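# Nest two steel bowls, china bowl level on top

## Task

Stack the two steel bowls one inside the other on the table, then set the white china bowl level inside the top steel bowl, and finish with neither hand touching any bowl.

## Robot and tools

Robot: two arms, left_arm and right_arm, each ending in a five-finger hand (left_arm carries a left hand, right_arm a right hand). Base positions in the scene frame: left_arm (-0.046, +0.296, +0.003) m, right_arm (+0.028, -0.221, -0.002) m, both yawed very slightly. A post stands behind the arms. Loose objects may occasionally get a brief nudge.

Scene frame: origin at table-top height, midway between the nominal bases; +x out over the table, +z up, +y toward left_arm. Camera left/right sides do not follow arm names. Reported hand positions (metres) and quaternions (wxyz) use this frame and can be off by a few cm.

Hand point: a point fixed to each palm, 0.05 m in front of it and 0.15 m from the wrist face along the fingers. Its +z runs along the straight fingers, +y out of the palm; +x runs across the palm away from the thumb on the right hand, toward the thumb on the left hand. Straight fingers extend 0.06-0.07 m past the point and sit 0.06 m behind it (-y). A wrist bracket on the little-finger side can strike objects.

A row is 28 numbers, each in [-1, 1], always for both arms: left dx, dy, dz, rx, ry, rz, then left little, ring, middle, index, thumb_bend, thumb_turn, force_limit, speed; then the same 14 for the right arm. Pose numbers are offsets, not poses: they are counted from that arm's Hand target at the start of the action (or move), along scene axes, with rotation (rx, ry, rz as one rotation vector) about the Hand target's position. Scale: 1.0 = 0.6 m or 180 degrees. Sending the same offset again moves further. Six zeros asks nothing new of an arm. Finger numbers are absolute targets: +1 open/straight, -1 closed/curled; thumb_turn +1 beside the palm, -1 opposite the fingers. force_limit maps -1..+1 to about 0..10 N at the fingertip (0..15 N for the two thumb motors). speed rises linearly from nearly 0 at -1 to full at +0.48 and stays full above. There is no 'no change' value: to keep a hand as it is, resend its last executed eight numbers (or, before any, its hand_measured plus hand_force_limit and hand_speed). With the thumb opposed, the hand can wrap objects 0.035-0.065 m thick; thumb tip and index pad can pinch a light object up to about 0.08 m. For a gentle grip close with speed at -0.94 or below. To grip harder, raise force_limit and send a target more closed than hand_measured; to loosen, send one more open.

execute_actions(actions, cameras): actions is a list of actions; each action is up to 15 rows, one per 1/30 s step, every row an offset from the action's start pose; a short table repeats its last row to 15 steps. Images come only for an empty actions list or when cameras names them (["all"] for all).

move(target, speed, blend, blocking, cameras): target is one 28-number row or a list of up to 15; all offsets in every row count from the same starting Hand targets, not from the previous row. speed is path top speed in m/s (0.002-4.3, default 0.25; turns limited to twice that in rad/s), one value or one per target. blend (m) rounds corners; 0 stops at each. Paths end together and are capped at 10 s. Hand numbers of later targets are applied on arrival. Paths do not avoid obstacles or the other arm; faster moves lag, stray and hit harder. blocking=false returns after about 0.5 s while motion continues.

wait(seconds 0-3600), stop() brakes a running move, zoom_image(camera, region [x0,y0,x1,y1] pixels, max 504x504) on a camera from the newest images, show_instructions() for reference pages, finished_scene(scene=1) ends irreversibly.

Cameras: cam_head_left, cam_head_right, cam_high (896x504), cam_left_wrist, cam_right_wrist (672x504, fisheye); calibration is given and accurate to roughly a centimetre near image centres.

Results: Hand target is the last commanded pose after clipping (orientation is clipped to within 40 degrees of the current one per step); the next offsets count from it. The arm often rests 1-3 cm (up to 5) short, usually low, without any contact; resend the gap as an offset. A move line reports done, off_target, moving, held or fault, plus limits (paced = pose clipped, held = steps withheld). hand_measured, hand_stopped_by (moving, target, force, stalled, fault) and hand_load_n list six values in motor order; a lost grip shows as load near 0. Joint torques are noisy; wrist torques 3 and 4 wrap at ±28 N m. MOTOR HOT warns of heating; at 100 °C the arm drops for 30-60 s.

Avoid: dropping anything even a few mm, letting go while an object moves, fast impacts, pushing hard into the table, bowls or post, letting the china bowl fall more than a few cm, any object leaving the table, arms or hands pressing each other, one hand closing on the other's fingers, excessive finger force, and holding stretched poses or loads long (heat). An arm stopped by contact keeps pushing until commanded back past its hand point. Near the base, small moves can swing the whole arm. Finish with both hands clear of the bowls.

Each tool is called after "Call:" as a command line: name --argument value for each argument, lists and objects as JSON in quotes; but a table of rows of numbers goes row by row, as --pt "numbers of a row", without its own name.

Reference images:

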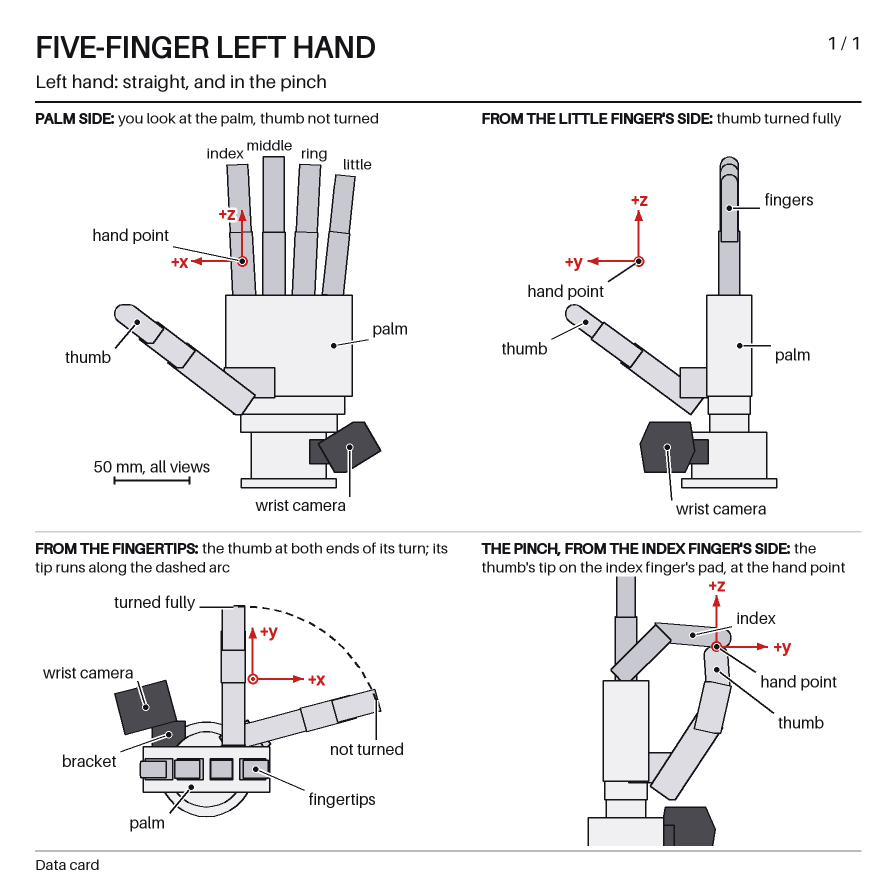

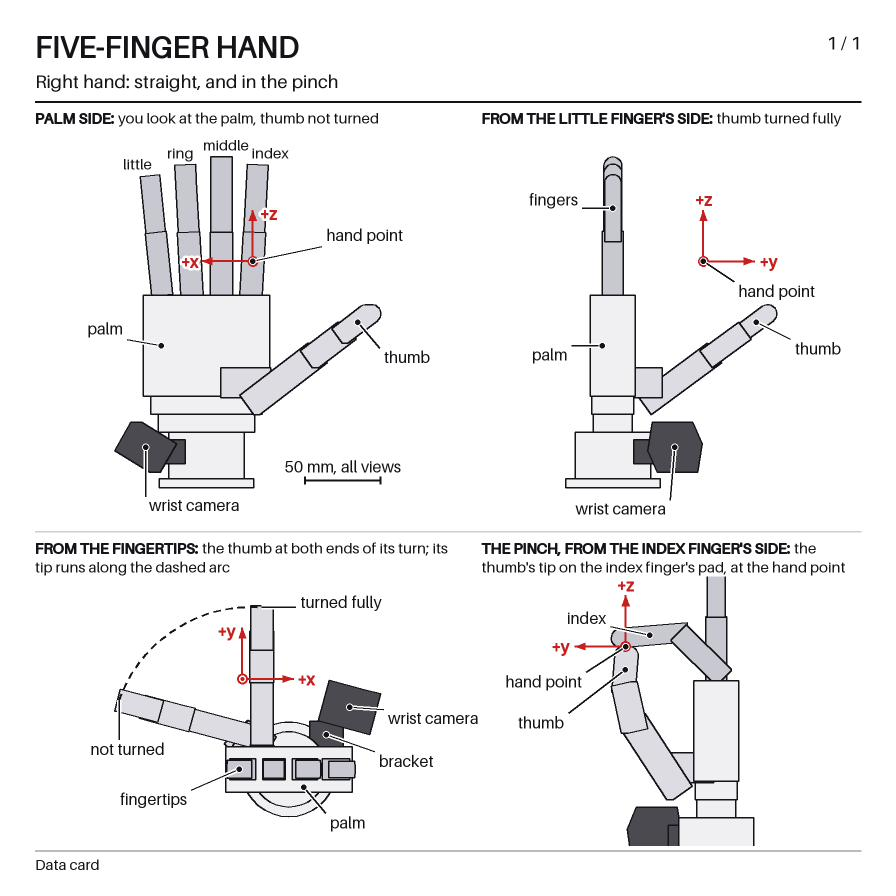

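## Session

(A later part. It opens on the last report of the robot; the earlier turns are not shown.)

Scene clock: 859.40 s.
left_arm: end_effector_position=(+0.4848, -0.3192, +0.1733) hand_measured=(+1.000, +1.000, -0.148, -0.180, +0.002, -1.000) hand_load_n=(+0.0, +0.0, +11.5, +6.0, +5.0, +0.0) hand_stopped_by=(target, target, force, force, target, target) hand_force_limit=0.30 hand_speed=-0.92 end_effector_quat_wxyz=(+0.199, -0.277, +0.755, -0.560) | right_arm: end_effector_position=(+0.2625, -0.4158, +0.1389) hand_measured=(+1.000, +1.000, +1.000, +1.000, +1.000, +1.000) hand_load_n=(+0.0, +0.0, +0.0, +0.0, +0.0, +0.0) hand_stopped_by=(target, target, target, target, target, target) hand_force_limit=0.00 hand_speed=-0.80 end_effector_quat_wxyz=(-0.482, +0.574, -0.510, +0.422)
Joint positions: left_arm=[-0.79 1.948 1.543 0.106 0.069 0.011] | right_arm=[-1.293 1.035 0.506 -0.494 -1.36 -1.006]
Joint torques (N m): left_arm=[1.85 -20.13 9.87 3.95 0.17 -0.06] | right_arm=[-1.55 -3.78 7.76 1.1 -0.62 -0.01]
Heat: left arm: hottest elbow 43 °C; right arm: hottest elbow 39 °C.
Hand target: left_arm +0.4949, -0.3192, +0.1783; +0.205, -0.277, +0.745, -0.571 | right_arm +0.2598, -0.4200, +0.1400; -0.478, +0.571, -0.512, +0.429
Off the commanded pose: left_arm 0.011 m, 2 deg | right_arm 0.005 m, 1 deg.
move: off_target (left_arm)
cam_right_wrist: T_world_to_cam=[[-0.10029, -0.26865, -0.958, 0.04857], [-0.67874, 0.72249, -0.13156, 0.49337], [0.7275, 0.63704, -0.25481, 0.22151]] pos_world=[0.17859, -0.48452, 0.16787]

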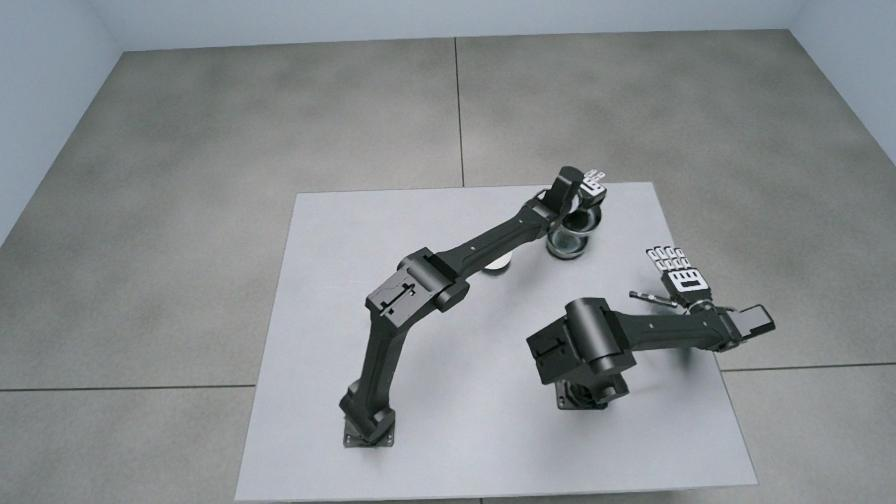

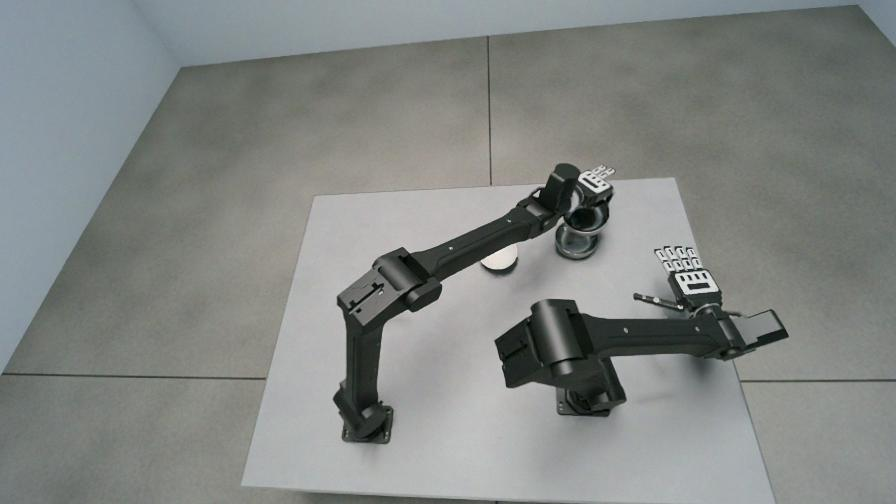

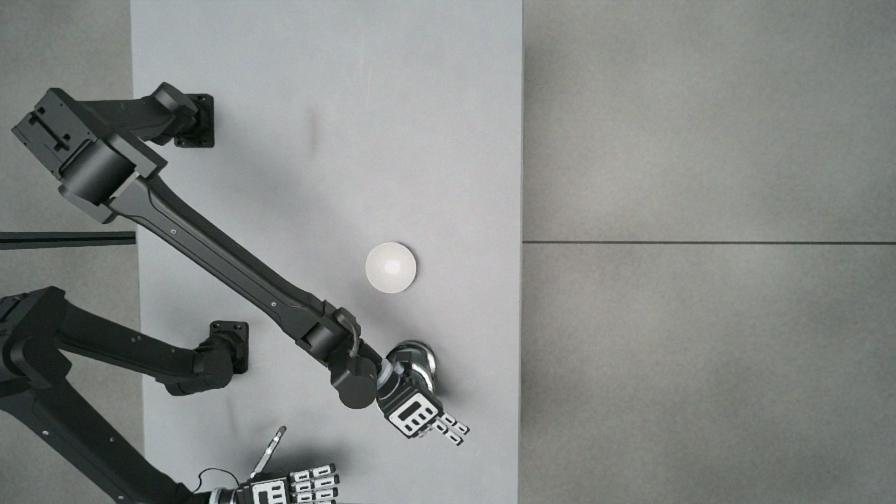

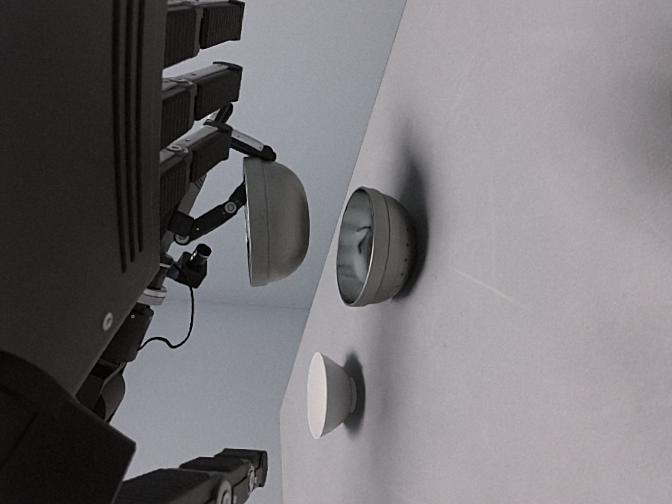

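Call:
move --target '[-0.002,0.018,-0.09,0,0,0, 1,1,-0.5,-0.5,0.0,-1,0.3,-0.92, 0,0,0,0,0,0, 1,1,1,1,1,1,0,-0.8]' --speed 0.08 --cameras '["cam_head_left","cam_head_right","cam_right_wrist"]'

Call:
zoom_image --camera "cam_right_wrist" --region '[200, 130, 450, 330]'

Call:
zoom_image --camera "cam_head_left" --region '[520, 170, 640, 290]'

Call:
zoom_image --camera "cam_head_right" --region '[520, 170, 640, 290]'

Scene clock: 906.57 s.
left_arm: end_effector_position=(+0.4832, -0.3080, +0.1137) hand_measured=(+1.000, +1.000, -0.148, -0.180, +0.002, -1.000) hand_load_n=(+0.0, -0.5, +11.5, +5.5, +4.5, +0.0) hand_stopped_by=(target, target, force, force, target, target) hand_force_limit=0.30 hand_speed=-0.92 end_effector_quat_wxyz=(+0.197, -0.279, +0.757, -0.557) | right_arm: end_effector_position=(+0.2625, -0.4158, +0.1389) hand_measured=(+1.000, +1.000, +1.000, +1.000, +1.000, +1.000) hand_load_n=(+0.0, +0.0, +0.0, +0.0, +0.0, +0.0) hand_stopped_by=(target, target, target, target, target, target) hand_force_limit=0.00 hand_speed=-0.80 end_effector_quat_wxyz=(-0.482, +0.574, -0.510, +0.422)
Joint positions: left_arm=[-0.779 1.998 1.454 0.237 0.08 0.011] | right_arm=[-1.293 1.035 0.506 -0.494 -1.36 -1.006]
Joint torques (N m): left_arm=[1.85 -20.54 9.47 3.97 0.18 -0.04] | right_arm=[-2.2 -4.31 7.68 1.1 -0.65 0]
Heat: left arm: hottest elbow 37 °C; right arm: hottest elbow 38 °C.
Hand target: left_arm +0.4939, -0.3083, +0.1246; +0.205, -0.277, +0.745, -0.571 | right_arm +0.2598, -0.4200, +0.1400; -0.478, +0.571, -0.512, +0.429
Off the commanded pose: left_arm 0.015 m, 2 deg | right_arm 0.005 m, 1 deg.
move: off_target (left_arm)
cam_right_wrist: T_world_to_cam=[[-0.10029, -0.26865, -0.958, 0.04857], [-0.67874, 0.72249, -0.13156, 0.49337], [0.7275, 0.63704, -0.25481, 0.22151]] pos_world=[0.17859, -0.48452, 0.16787]

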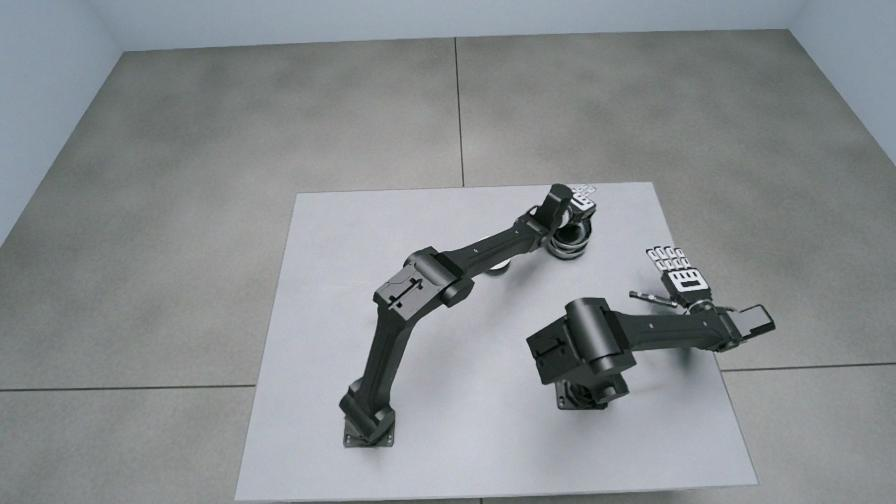

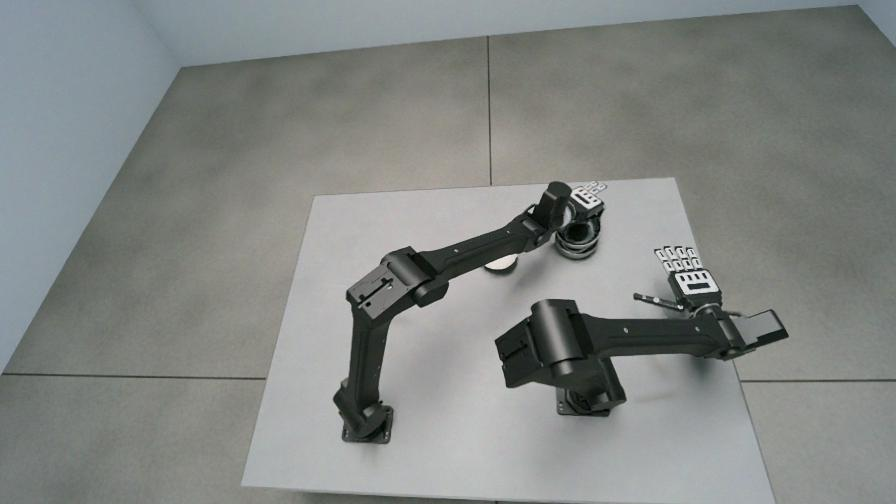

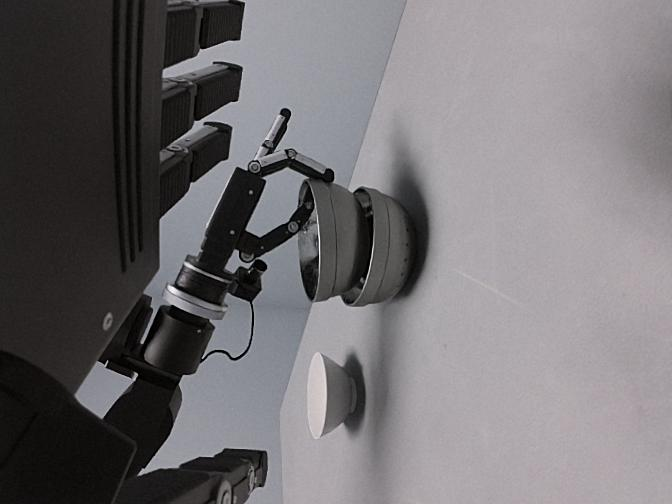

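Scaled by 2.016 from the camera's image (finer frame: 960x720).

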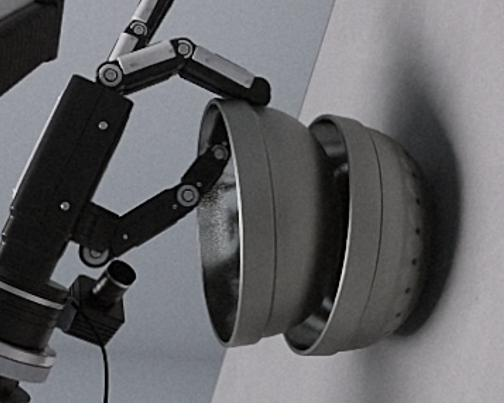

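Scaled by 4.200.

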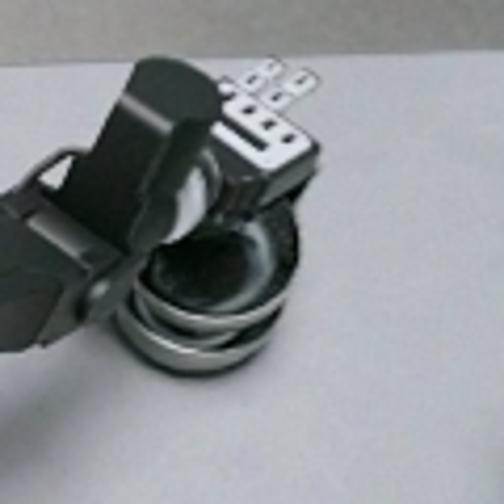

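Scaled by 4.200.

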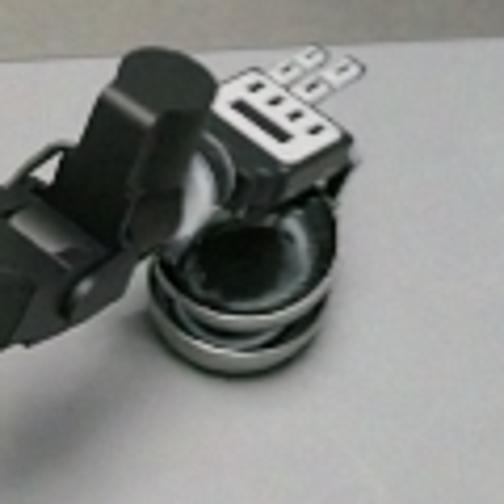

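Call:
move --target '[-0.001,0.001,-0.025,-0.0128,-0.0107,0, 1,1,-0.5,-0.5,0.0,-1,0.3,-0.92, 0,0,0,0,0,0, 1,1,1,1,1,1,0,-0.8]' --speed 0.05 --cameras '["cam_head_left","cam_head_right","cam_right_wrist"]'

Call:
zoom_image --camera "cam_right_wrist" --region '[250, 150, 450, 330]'

Scene clock: 930.53 s.
left_arm: end_effector_position=(+0.4830, -0.3083, +0.1012) hand_measured=(+1.000, +1.000, -0.148, -0.180, +0.002, -1.000) hand_load_n=(+0.0, +0.0, +11.5, +6.0, +4.5, +0.0) hand_stopped_by=(target, target, force, force, target, target) hand_force_limit=0.30 hand_speed=-0.92 end_effector_quat_wxyz=(+0.206, -0.272, +0.742, -0.578) | right_arm: end_effector_position=(+0.2625, -0.4158, +0.1389) hand_measured=(+1.000, +1.000, +1.000, +1.000, +1.000, +1.000) hand_load_n=(+0.0, +0.0, +0.0, +0.0, +0.0, +0.0) hand_stopped_by=(target, target, target, target, target, target) hand_force_limit=0.00 hand_speed=-0.80 end_effector_quat_wxyz=(-0.482, +0.574, -0.510, +0.422)
Joint positions: left_arm=[-0.779 2.019 1.408 0.36 0.081 0.011] | right_arm=[-1.293 1.035 0.506 -0.494 -1.36 -1.006]
Joint torques (N m): left_arm=[1.9 -20.31 9.05 4 0.17 -0.07] | right_arm=[-2.08 -3.72 7.6 1.1 -0.66 -0.03]
Heat: left arm: hottest elbow 36 °C; right arm: hottest elbow 38 °C.
Hand target: left_arm +0.4934, -0.3077, +0.1094; +0.212, -0.272, +0.730, -0.590 | right_arm +0.2598, -0.4200, +0.1400; -0.478, +0.571, -0.512, +0.429
Off the commanded pose: left_arm 0.013 m, 2 deg | right_arm 0.005 m, 1 deg.
move: off_target (left_arm)
cam_right_wrist: T_world_to_cam=[[-0.10029, -0.26865, -0.958, 0.04857], [-0.67874, 0.72249, -0.13156, 0.49337], [0.7275, 0.63704, -0.25481, 0.22151]] pos_world=[0.17859, -0.48452, 0.16787]

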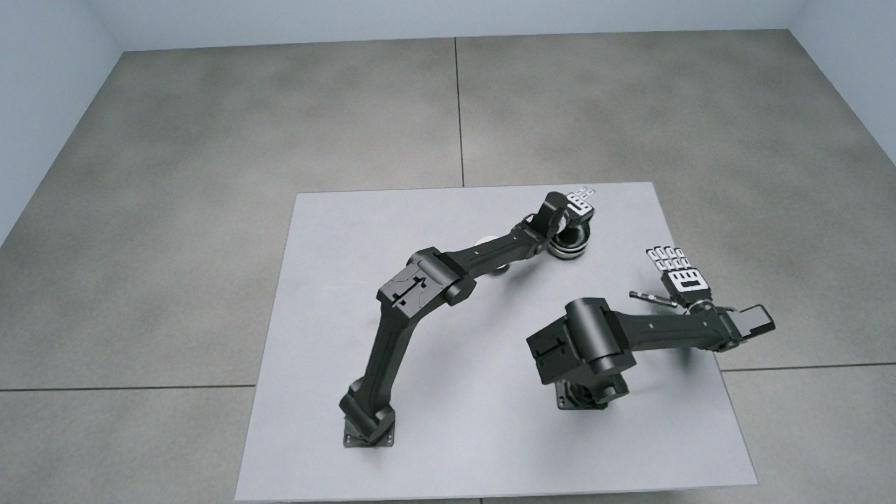

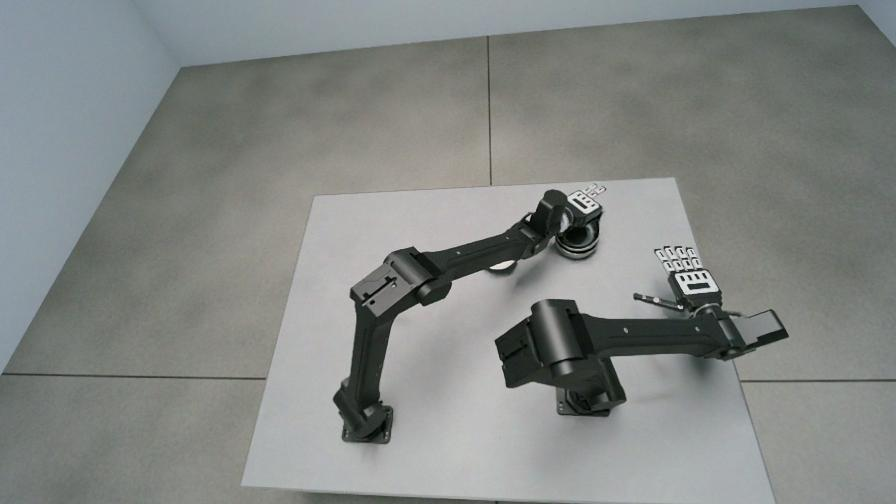

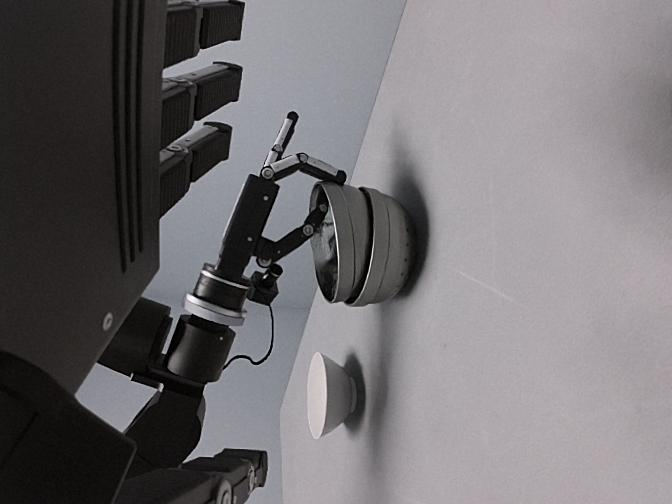

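Scaled by 2.520 from the camera's image (finer frame: 960x720).

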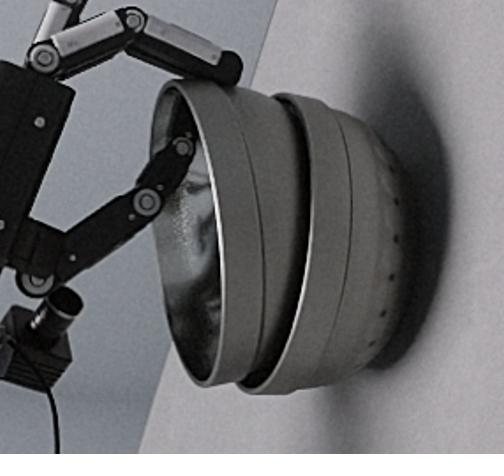

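Call:
move --target '[0,0,-0.015,0.017,0.0143,0, 1,1,-0.5,-0.5,0.0,-1,0.3,-0.92, 0,0,0,0,0,0, 1,1,1,1,1,1,0,-0.8]' --speed 0.05 --cameras '["cam_left_wrist","cam_right_wrist"]'

Call:
zoom_image --camera "cam_right_wrist" --region '[250, 150, 450, 330]'

Scene clock: 952.93 s.
left_arm: end_effector_position=(+0.4782, -0.3034, +0.0888) hand_measured=(+1.000, +1.000, -0.148, -0.180, +0.002, -1.000) hand_load_n=(-0.5, +0.0, +10.0, +5.5, +4.0, +0.5) hand_stopped_by=(target, target, force, force, target, target) hand_force_limit=0.30 hand_speed=-0.92 end_effector_quat_wxyz=(+0.197, -0.278, +0.756, -0.559) | right_arm: end_effector_position=(+0.2625, -0.4158, +0.1389) hand_measured=(+1.000, +1.000, +1.000, +1.000, +1.000, +1.000) hand_load_n=(-0.5, +0.0, -0.5, +0.0, +0.0, +0.0) hand_stopped_by=(target, target, target, target, target, target) hand_force_limit=0.00 hand_speed=-0.80 end_effector_quat_wxyz=(-0.482, +0.574, -0.510, +0.422)
Joint positions: left_arm=[-0.779 2.019 1.408 0.308 0.081 0.011] | right_arm=[-1.293 1.035 0.506 -0.494 -1.36 -1.006]
Joint torques (N m): left_arm=[1.85 -19.84 11.64 1.91 0.08 -0.03] | right_arm=[-1.67 -4.07 7.61 1.16 -0.65 -0.03]
Heat: left arm: hottest shoulder 37 °C; right arm: hottest elbow 37 °C.
Hand target: left_arm +0.4933, -0.3077, +0.1005; +0.203, -0.279, +0.750, -0.565 | right_arm +0.2598, -0.4200, +0.1400; -0.478, +0.571, -0.512, +0.429
Off the commanded pose: left_arm 0.020 m, 1 deg | right_arm 0.005 m, 1 deg.
move: off_target (left_arm)
cam_left_wrist: T_world_to_cam=[[-0.0431, -0.43697, 0.89844, -0.185], [-0.99468, -0.06545, -0.07955, 0.4618], [0.09357, -0.89709, -0.43182, -0.16844]] pos_world=[0.46713, -0.20172, 0.13021]
cam_right_wrist: T_world_to_cam=[[-0.10029, -0.26865, -0.958, 0.04857], [-0.67874, 0.72249, -0.13156, 0.49337], [0.7275, 0.63704, -0.25481, 0.22151]] pos_world=[0.17859, -0.48452, 0.16787]

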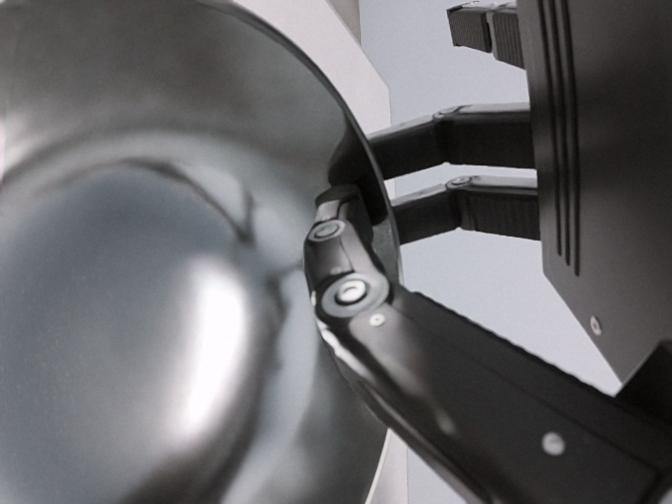

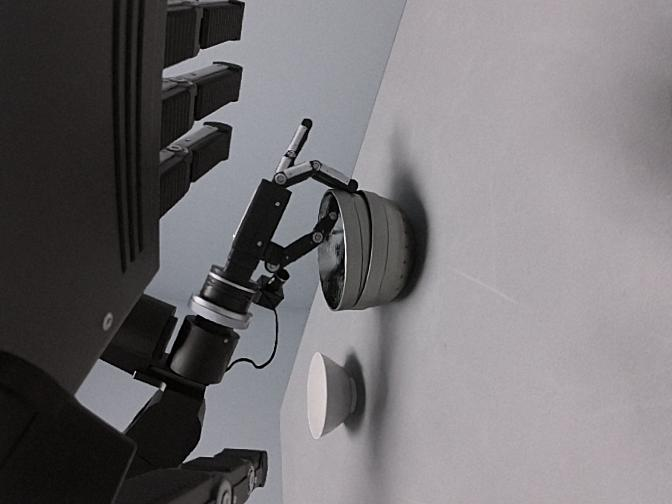

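Scaled by 2.520 from the camera's image (finer frame: 960x720).

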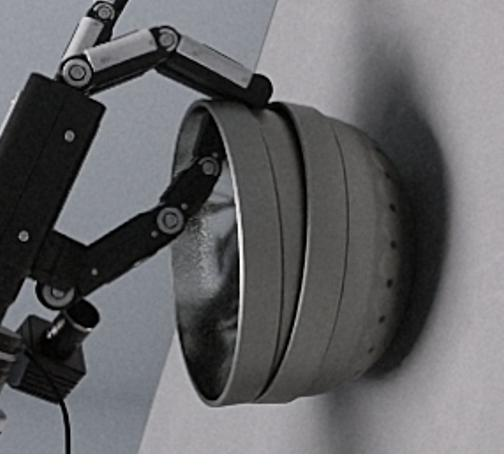

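Call:
move --target '[0,0,0,0,0,0, 1,1,0.05,0.05,0.0,-1,0.3,-0.96, 0,0,0,0,0,0, 1,1,1,1,1,1,0,-0.8]' --speed 0.05 --cameras '["cam_left_wrist","cam_right_wrist"]'

Call:
zoom_image --camera "cam_right_wrist" --region '[250, 150, 450, 330]'

Scene clock: 976.40 s.
left_arm: end_effector_position=(+0.4785, -0.3038, +0.0895) hand_measured=(+1.000, +1.000, +0.050, +0.050, +0.000, -1.000) hand_load_n=(+0.0, +0.0, +0.0, +0.0, +0.0, +0.0) hand_stopped_by=(target, target, target, target, target, target) hand_force_limit=0.30 hand_speed=-0.96 end_effector_quat_wxyz=(+0.197, -0.278, +0.756, -0.559) | right_arm: end_effector_position=(+0.2625, -0.4158, +0.1389) hand_measured=(+1.000, +1.000, +1.000, +1.000, +1.000, +1.000) hand_load_n=(+0.0, +0.0, +0.0, +0.0, +0.0, +0.0) hand_stopped_by=(target, target, target, target, target, target) hand_force_limit=0.00 hand_speed=-0.80 end_effector_quat_wxyz=(-0.482, +0.574, -0.510, +0.422)
Joint positions: left_arm=[-0.779 2.019 1.41 0.306 0.081 0.011] | right_arm=[-1.293 1.035 0.506 -0.494 -1.36 -1.006]
Joint torques (N m): left_arm=[1.85 -19.84 11.55 1.98 0.08 -0.03] | right_arm=[-1.79 -4.07 7.69 1.06 -0.63 -0.01]
Heat: left arm: hottest shoulder 38 °C; right arm: hottest elbow 37 °C.
Hand target: left_arm +0.4933, -0.3077, +0.1005; +0.203, -0.279, +0.750, -0.565 | right_arm +0.2598, -0.4200, +0.1400; -0.478, +0.571, -0.512, +0.429
Off the commanded pose: left_arm 0.019 m, 1 deg | right_arm 0.005 m, 1 deg.
move: done
cam_left_wrist: T_world_to_cam=[[-0.04331, -0.43671, 0.89856, -0.18552], [-0.99466, -0.06548, -0.07977, 0.46214], [0.09367, -0.89722, -0.43154, -0.16859]] pos_world=[0.46743, -0.20202, 0.13081]
cam_right_wrist: T_world_to_cam=[[-0.10029, -0.26865, -0.958, 0.04857], [-0.67874, 0.72249, -0.13156, 0.49337], [0.7275, 0.63704, -0.25481, 0.22151]] pos_world=[0.17859, -0.48452, 0.16787]

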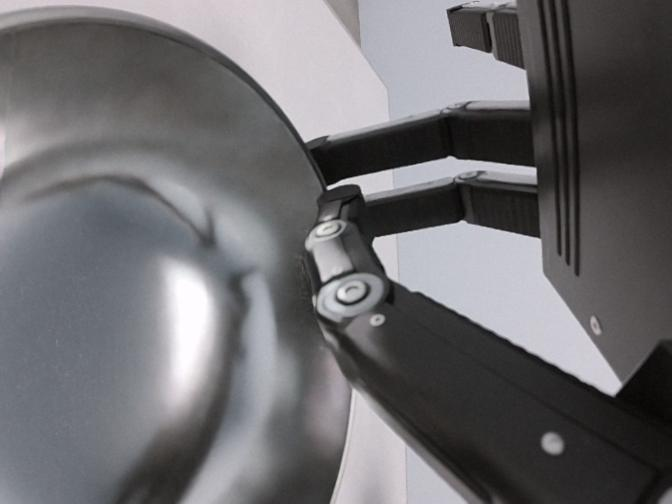

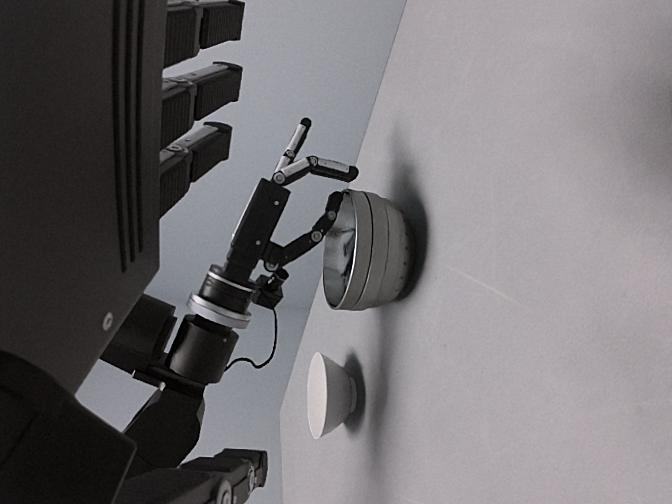

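Scaled by 2.520 from the camera's image (finer frame: 960x720).

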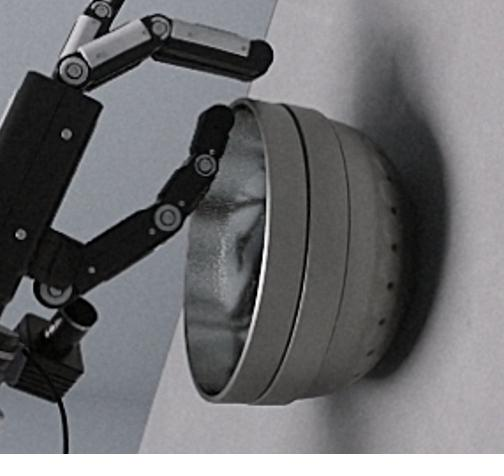

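Call:
move --target '[-0.023,0.009,0.15,0,0,0, 1,1,0.7,0.7,0.3,-1,0.3,-0.9, 0,0,0,0,0,0, 1,1,1,1,1,1,0,-0.8]' --speed 0.08 --cameras '["cam_left_wrist","cam_right_wrist","cam_high"]'

Call:
zoom_image --camera "cam_right_wrist" --region '[250, 150, 450, 330]'

Scene clock: 990.33 s.
left_arm: end_effector_position=(+0.4712, -0.2950, +0.1721) hand_measured=(+1.000, +1.000, +0.700, +0.700, +0.300, -1.000) hand_load_n=(+0.0, -0.5, +0.0, +0.0, +0.0, +0.0) hand_stopped_by=(target, target, target, target, target, target) hand_force_limit=0.30 hand_speed=-0.90 end_effector_quat_wxyz=(+0.198, -0.280, +0.757, -0.557) | right_arm: end_effector_position=(+0.2625, -0.4158, +0.1389) hand_measured=(+1.000, +1.000, +1.000, +1.000, +1.000, +1.000) hand_load_n=(+0.0, +0.0, +0.0, +0.0, +0.0, +0.0) hand_stopped_by=(target, target, target, target, target, target) hand_force_limit=0.00 hand_speed=-0.80 end_effector_quat_wxyz=(-0.482, +0.574, -0.510, +0.422)
Joint positions: left_arm=[-0.779 1.885 1.448 0.13 0.077 0.011] | right_arm=[-1.293 1.035 0.506 -0.494 -1.36 -1.006]
Joint torques (N m): left_arm=[1.03 -19.55 12.4 1.81 -0.07 -0.05] | right_arm=[-1.85 -4.19 7.75 1.07 -0.66 -0.03]
Heat: left arm: hottest shoulder 38 °C; right arm: hottest elbow 37 °C.
Hand target: left_arm +0.4795, -0.3023, +0.1903; +0.203, -0.279, +0.750, -0.564 | right_arm +0.2598, -0.4200, +0.1400; -0.478, +0.571, -0.512, +0.429
Off the commanded pose: left_arm 0.021 m, 1 deg | right_arm 0.005 m, 1 deg.
move: off_target (left_arm)
cam_left_wrist: T_world_to_cam=[[-0.03911, -0.44101, 0.89665, -0.25915], [-0.99454, -0.06974, -0.07768, 0.46035], [0.09679, -0.89479, -0.43588, -0.12441]] pos_world=[0.45974, -0.19351, 0.2139]
cam_right_wrist: T_world_to_cam=[[-0.10029, -0.26865, -0.958, 0.04857], [-0.67874, 0.72249, -0.13156, 0.49337], [0.7275, 0.63704, -0.25481, 0.22151]] pos_world=[0.17859, -0.48452, 0.16787]
Images, in order (width x height): cam_high 896x504, cam_left_wrist 672x504, cam_right_wrist 672x504.

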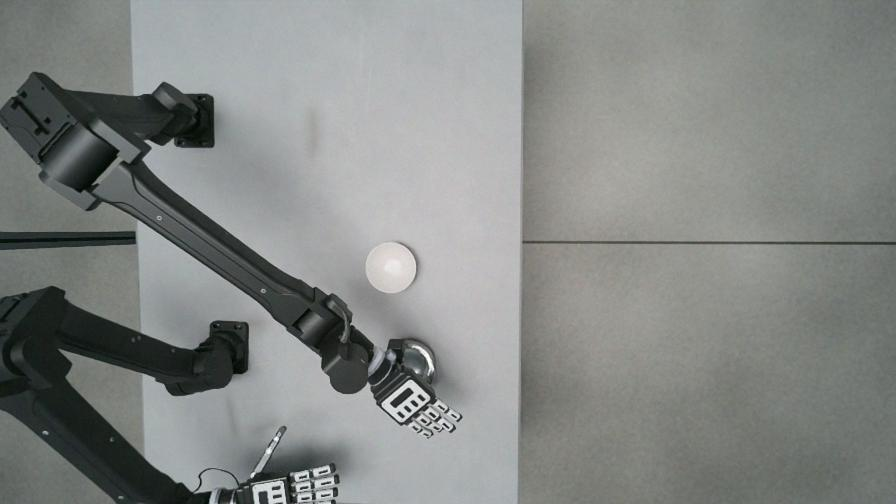

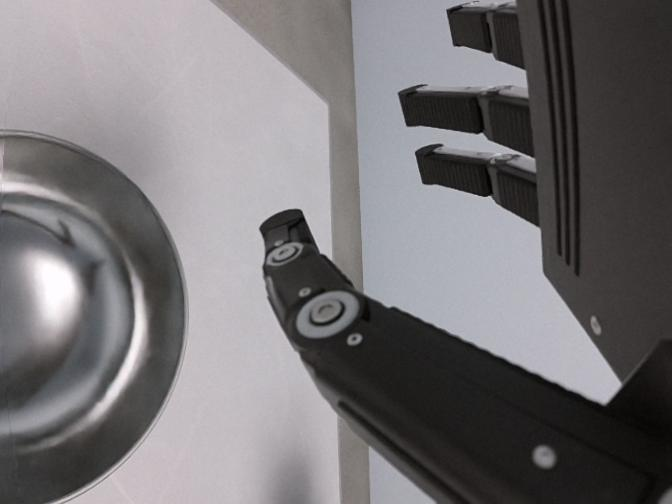

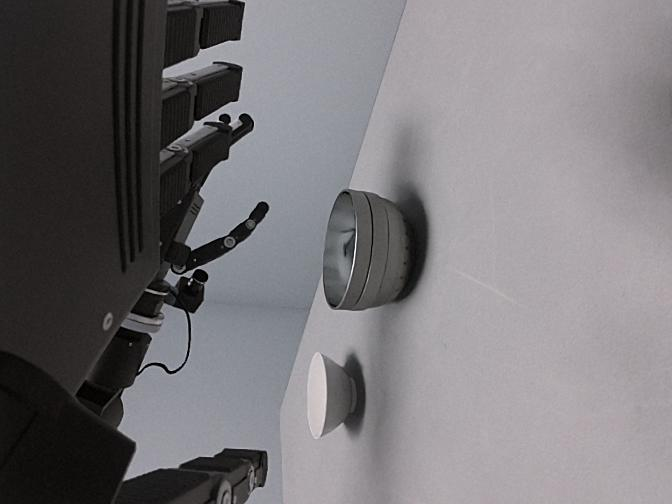

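Scaled by 2.520 from the camera's image (finer frame: 960x720).

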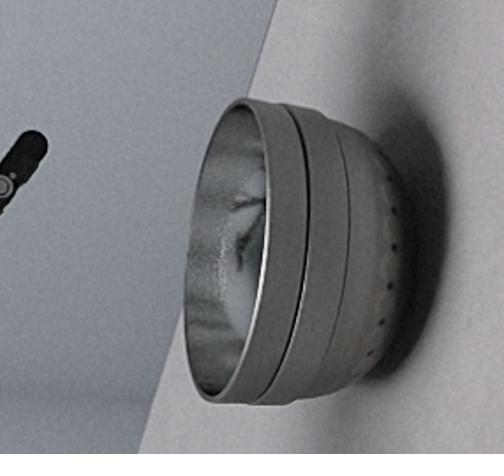

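Call:
move --target '[-0.071,0.3755,-0.01,0.0734,0.0760,0.0660, 1,1,0.5,0.5,0.4,-1,0.0,-0.5, 0,0,0,0,0,0, 1,1,1,1,1,1,0,-0.8]' --speed 0.18 --cameras '["cam_left_wrist","cam_head_left","cam_head_right","cam_right_wrist","cam_high"]'

Call:
zoom_image --camera "cam_high" --region '[350, 200, 480, 400]'

Call:
zoom_image --camera "cam_right_wrist" --region '[250, 180, 450, 460]'

Scene clock: 1074.47 s.
left_arm: end_effector_position=(+0.4392, -0.0830, +0.1915) hand_measured=(+1.000, +1.000, +0.500, +0.500, +0.400, -1.000) hand_load_n=(+0.0, +0.0, +0.0, +0.0, +0.0, +0.0) hand_stopped_by=(target, target, target, target, target, target) hand_force_limit=0.00 hand_speed=-0.50 end_effector_quat_wxyz=(+0.202, -0.395, +0.790, -0.424) | right_arm: end_effector_position=(+0.2625, -0.4158, +0.1389) hand_measured=(+1.000, +1.000, +1.000, +1.000, +1.000, +1.000) hand_load_n=(+0.0, +0.0, +0.0, +0.0, +0.0, -0.5) hand_stopped_by=(target, target, target, target, target, target) hand_force_limit=0.00 hand_speed=-0.80 end_effector_quat_wxyz=(-0.482, +0.574, -0.510, +0.422)
Joint positions: left_arm=[-0.582 1.51 1.179 -0.263 0.055 0.019] | right_arm=[-1.293 1.035 0.506 -0.494 -1.36 -1.006]
Joint torques (N m): left_arm=[1.49 -14.45 9.02 1.61 0.1 0.05] | right_arm=[-1.61 -4.42 7.54 1.13 -0.67 -0.01]
Heat: left arm: hottest elbow 38 °C; right arm: hottest elbow 37 °C.
Hand target: left_arm +0.4369, -0.0771, +0.1844; +0.200, -0.395, +0.796, -0.414 | right_arm +0.2598, -0.4200, +0.1400; -0.478, +0.571, -0.512, +0.429
Off the commanded pose: left_arm 0.010 m, 1 deg | right_arm 0.005 m, 1 deg.
move: done
cam_left_wrist: T_world_to_cam=[[0.24791, -0.58385, 0.77308, -0.29864], [-0.95515, -0.2807, 0.0943, 0.3771], [0.16195, -0.76179, -0.62726, 0.09585]] pos_world=[0.4187, 0.00451, 0.25543]
cam_right_wrist: T_world_to_cam=[[-0.10029, -0.26865, -0.958, 0.04857], [-0.67874, 0.72249, -0.13156, 0.49337], [0.7275, 0.63704, -0.25481, 0.22151]] pos_world=[0.17859, -0.48452, 0.16787]

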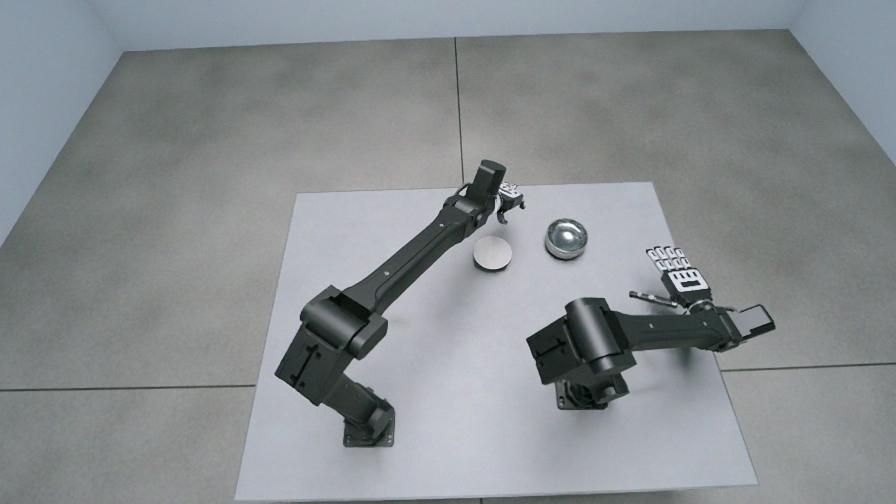

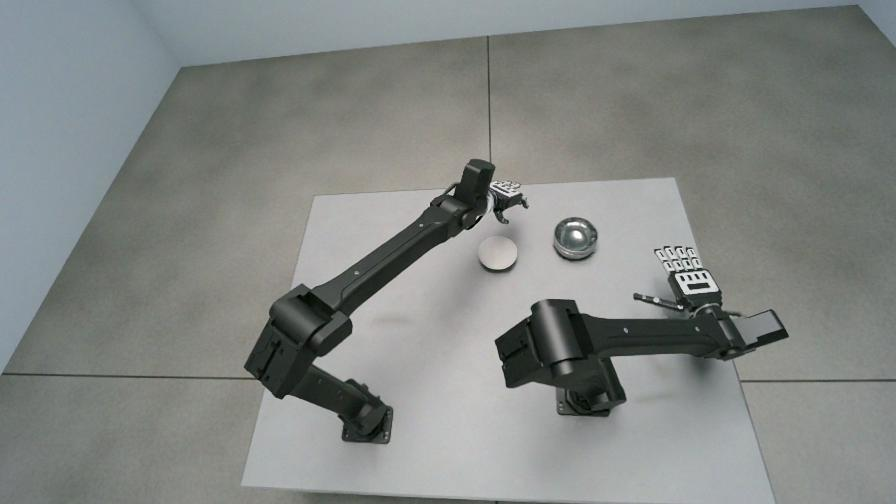

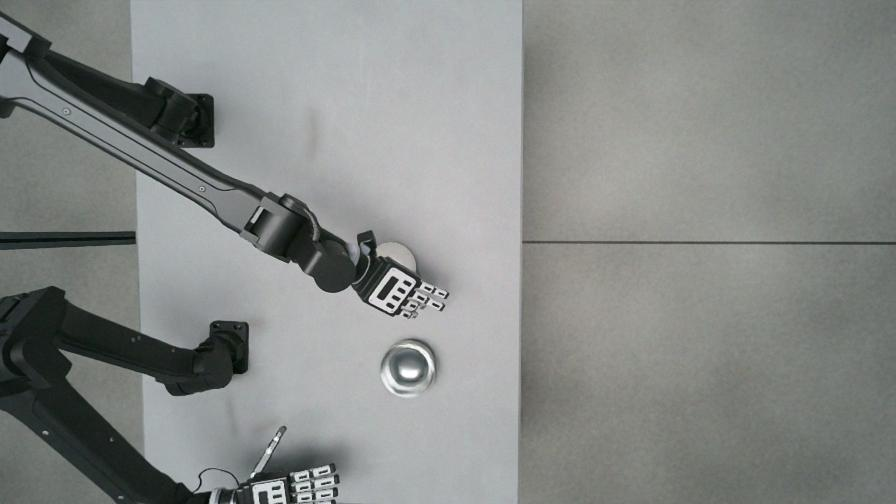

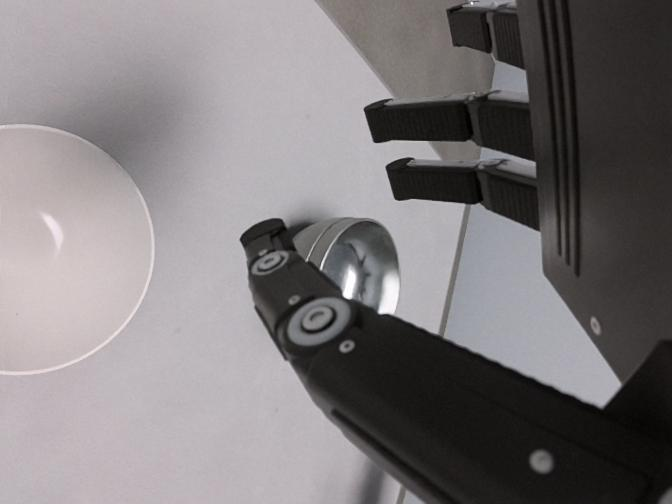

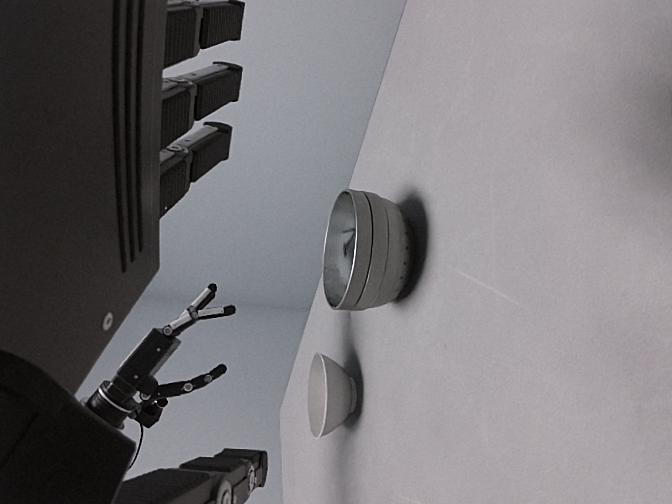

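Scaled by 2.520.

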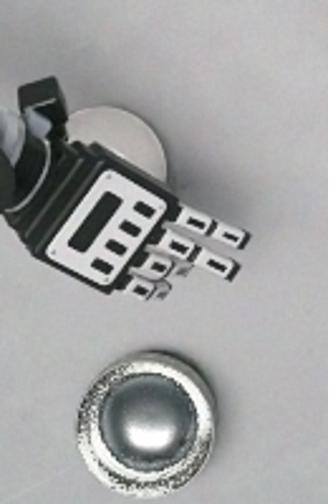

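Scaled by 1.800 from the camera's image (finer frame: 960x720).

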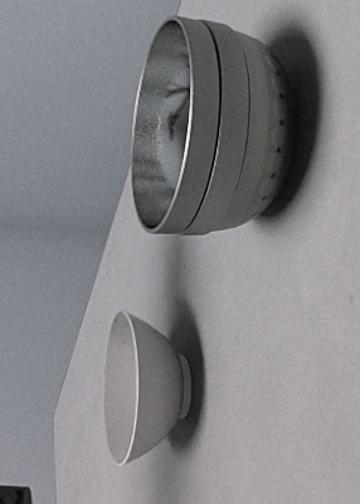

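Call:
zoom_image --camera "cam_left_wrist" --region '[0, 90, 300, 400]'

Scaled by 1.626 from the camera's image (finer frame: 960x720).

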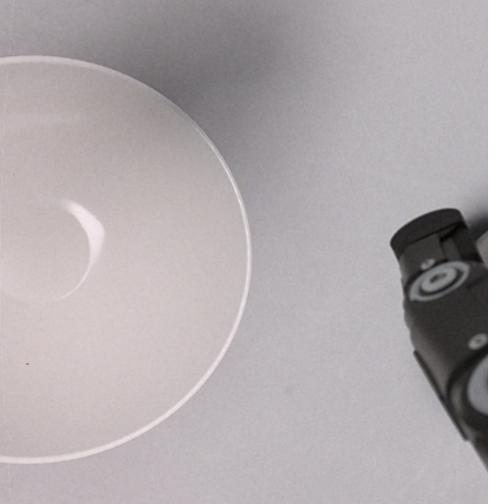

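Call:
move --target '[-0.009,0.021,-0.136,0,0,0, 1,1,0.5,0.5,0.4,-1,0.0,-0.5, 0,0,0,0,0,0, 1,1,1,1,1,1,0,-0.8]' --speed 0.15 --cameras '["cam_left_wrist","cam_right_wrist"]'

Call:
zoom_image --camera "cam_left_wrist" --region '[0, 20, 400, 420]'

Scene clock: 1125.33 s.
left_arm: end_effector_position=(+0.4250, -0.0678, +0.1083) hand_measured=(+1.000, +1.000, +0.500, +0.500, +0.400, -1.000) hand_load_n=(+0.0, +0.0, +0.0, +0.0, +0.0, +0.0) hand_stopped_by=(target, target, target, target, target, target) hand_force_limit=0.00 hand_speed=-0.50 end_effector_quat_wxyz=(+0.196, -0.396, +0.796, -0.413) | right_arm: end_effector_position=(+0.2625, -0.4158, +0.1389) hand_measured=(+1.000, +1.000, +1.000, +1.000, +1.000, +1.000) hand_load_n=(+0.0, +0.0, +0.0, +0.0, +0.0, +0.0) hand_stopped_by=(target, target, target, target, target, target) hand_force_limit=0.00 hand_speed=-0.80 end_effector_quat_wxyz=(-0.482, +0.574, -0.510, +0.422)
Joint positions: left_arm=[-0.572 1.565 1.016 -0.074 0.066 0.028] | right_arm=[-1.293 1.035 0.506 -0.494 -1.36 -1.006]
Joint torques (N m): left_arm=[1.9 -13.39 8.53 3.12 0.17 0.05] | right_arm=[-1.79 -4.01 7.65 1.17 -0.65 -0.02]
Heat: left arm: hottest shoulder 36 °C; right arm: hottest elbow 37 °C.
Hand target: left_arm +0.4314, -0.0644, +0.1028; +0.200, -0.395, +0.796, -0.414 | right_arm +0.2598, -0.4200, +0.1400; -0.478, +0.571, -0.512, +0.429
Off the commanded pose: left_arm 0.009 m, 1 deg | right_arm 0.005 m, 1 deg.
move: done
cam_left_wrist: T_world_to_cam=[[0.26265, -0.59745, 0.75767, -0.22739], [-0.95398, -0.27858, 0.11102, 0.37345], [0.14474, -0.75196, -0.64312, 0.06723]] pos_world=[0.40625, 0.01874, 0.17407]
cam_right_wrist: T_world_to_cam=[[-0.10029, -0.26865, -0.958, 0.04857], [-0.67874, 0.72249, -0.13156, 0.49337], [0.7275, 0.63704, -0.25481, 0.22151]] pos_world=[0.17859, -0.48452, 0.16787]

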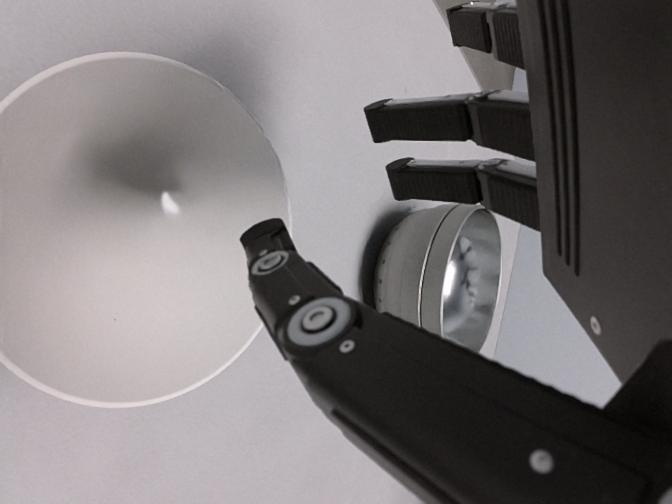

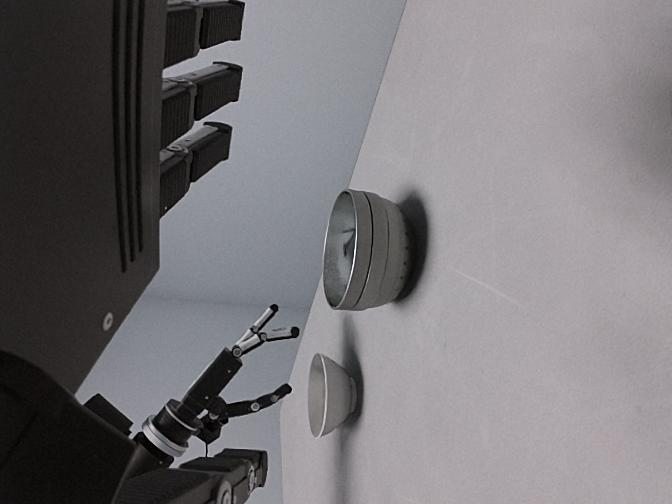

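Scaled by 1.260 from the camera's image (finer frame: 960x720).

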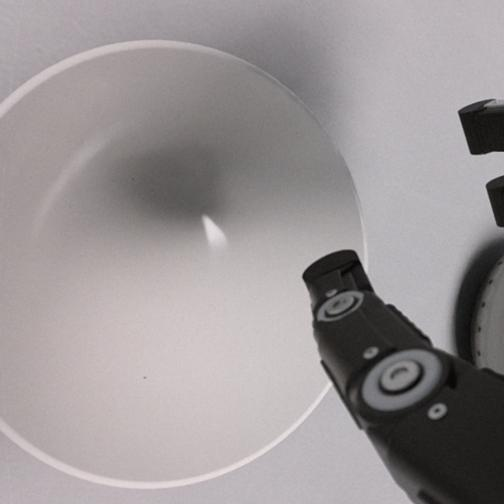

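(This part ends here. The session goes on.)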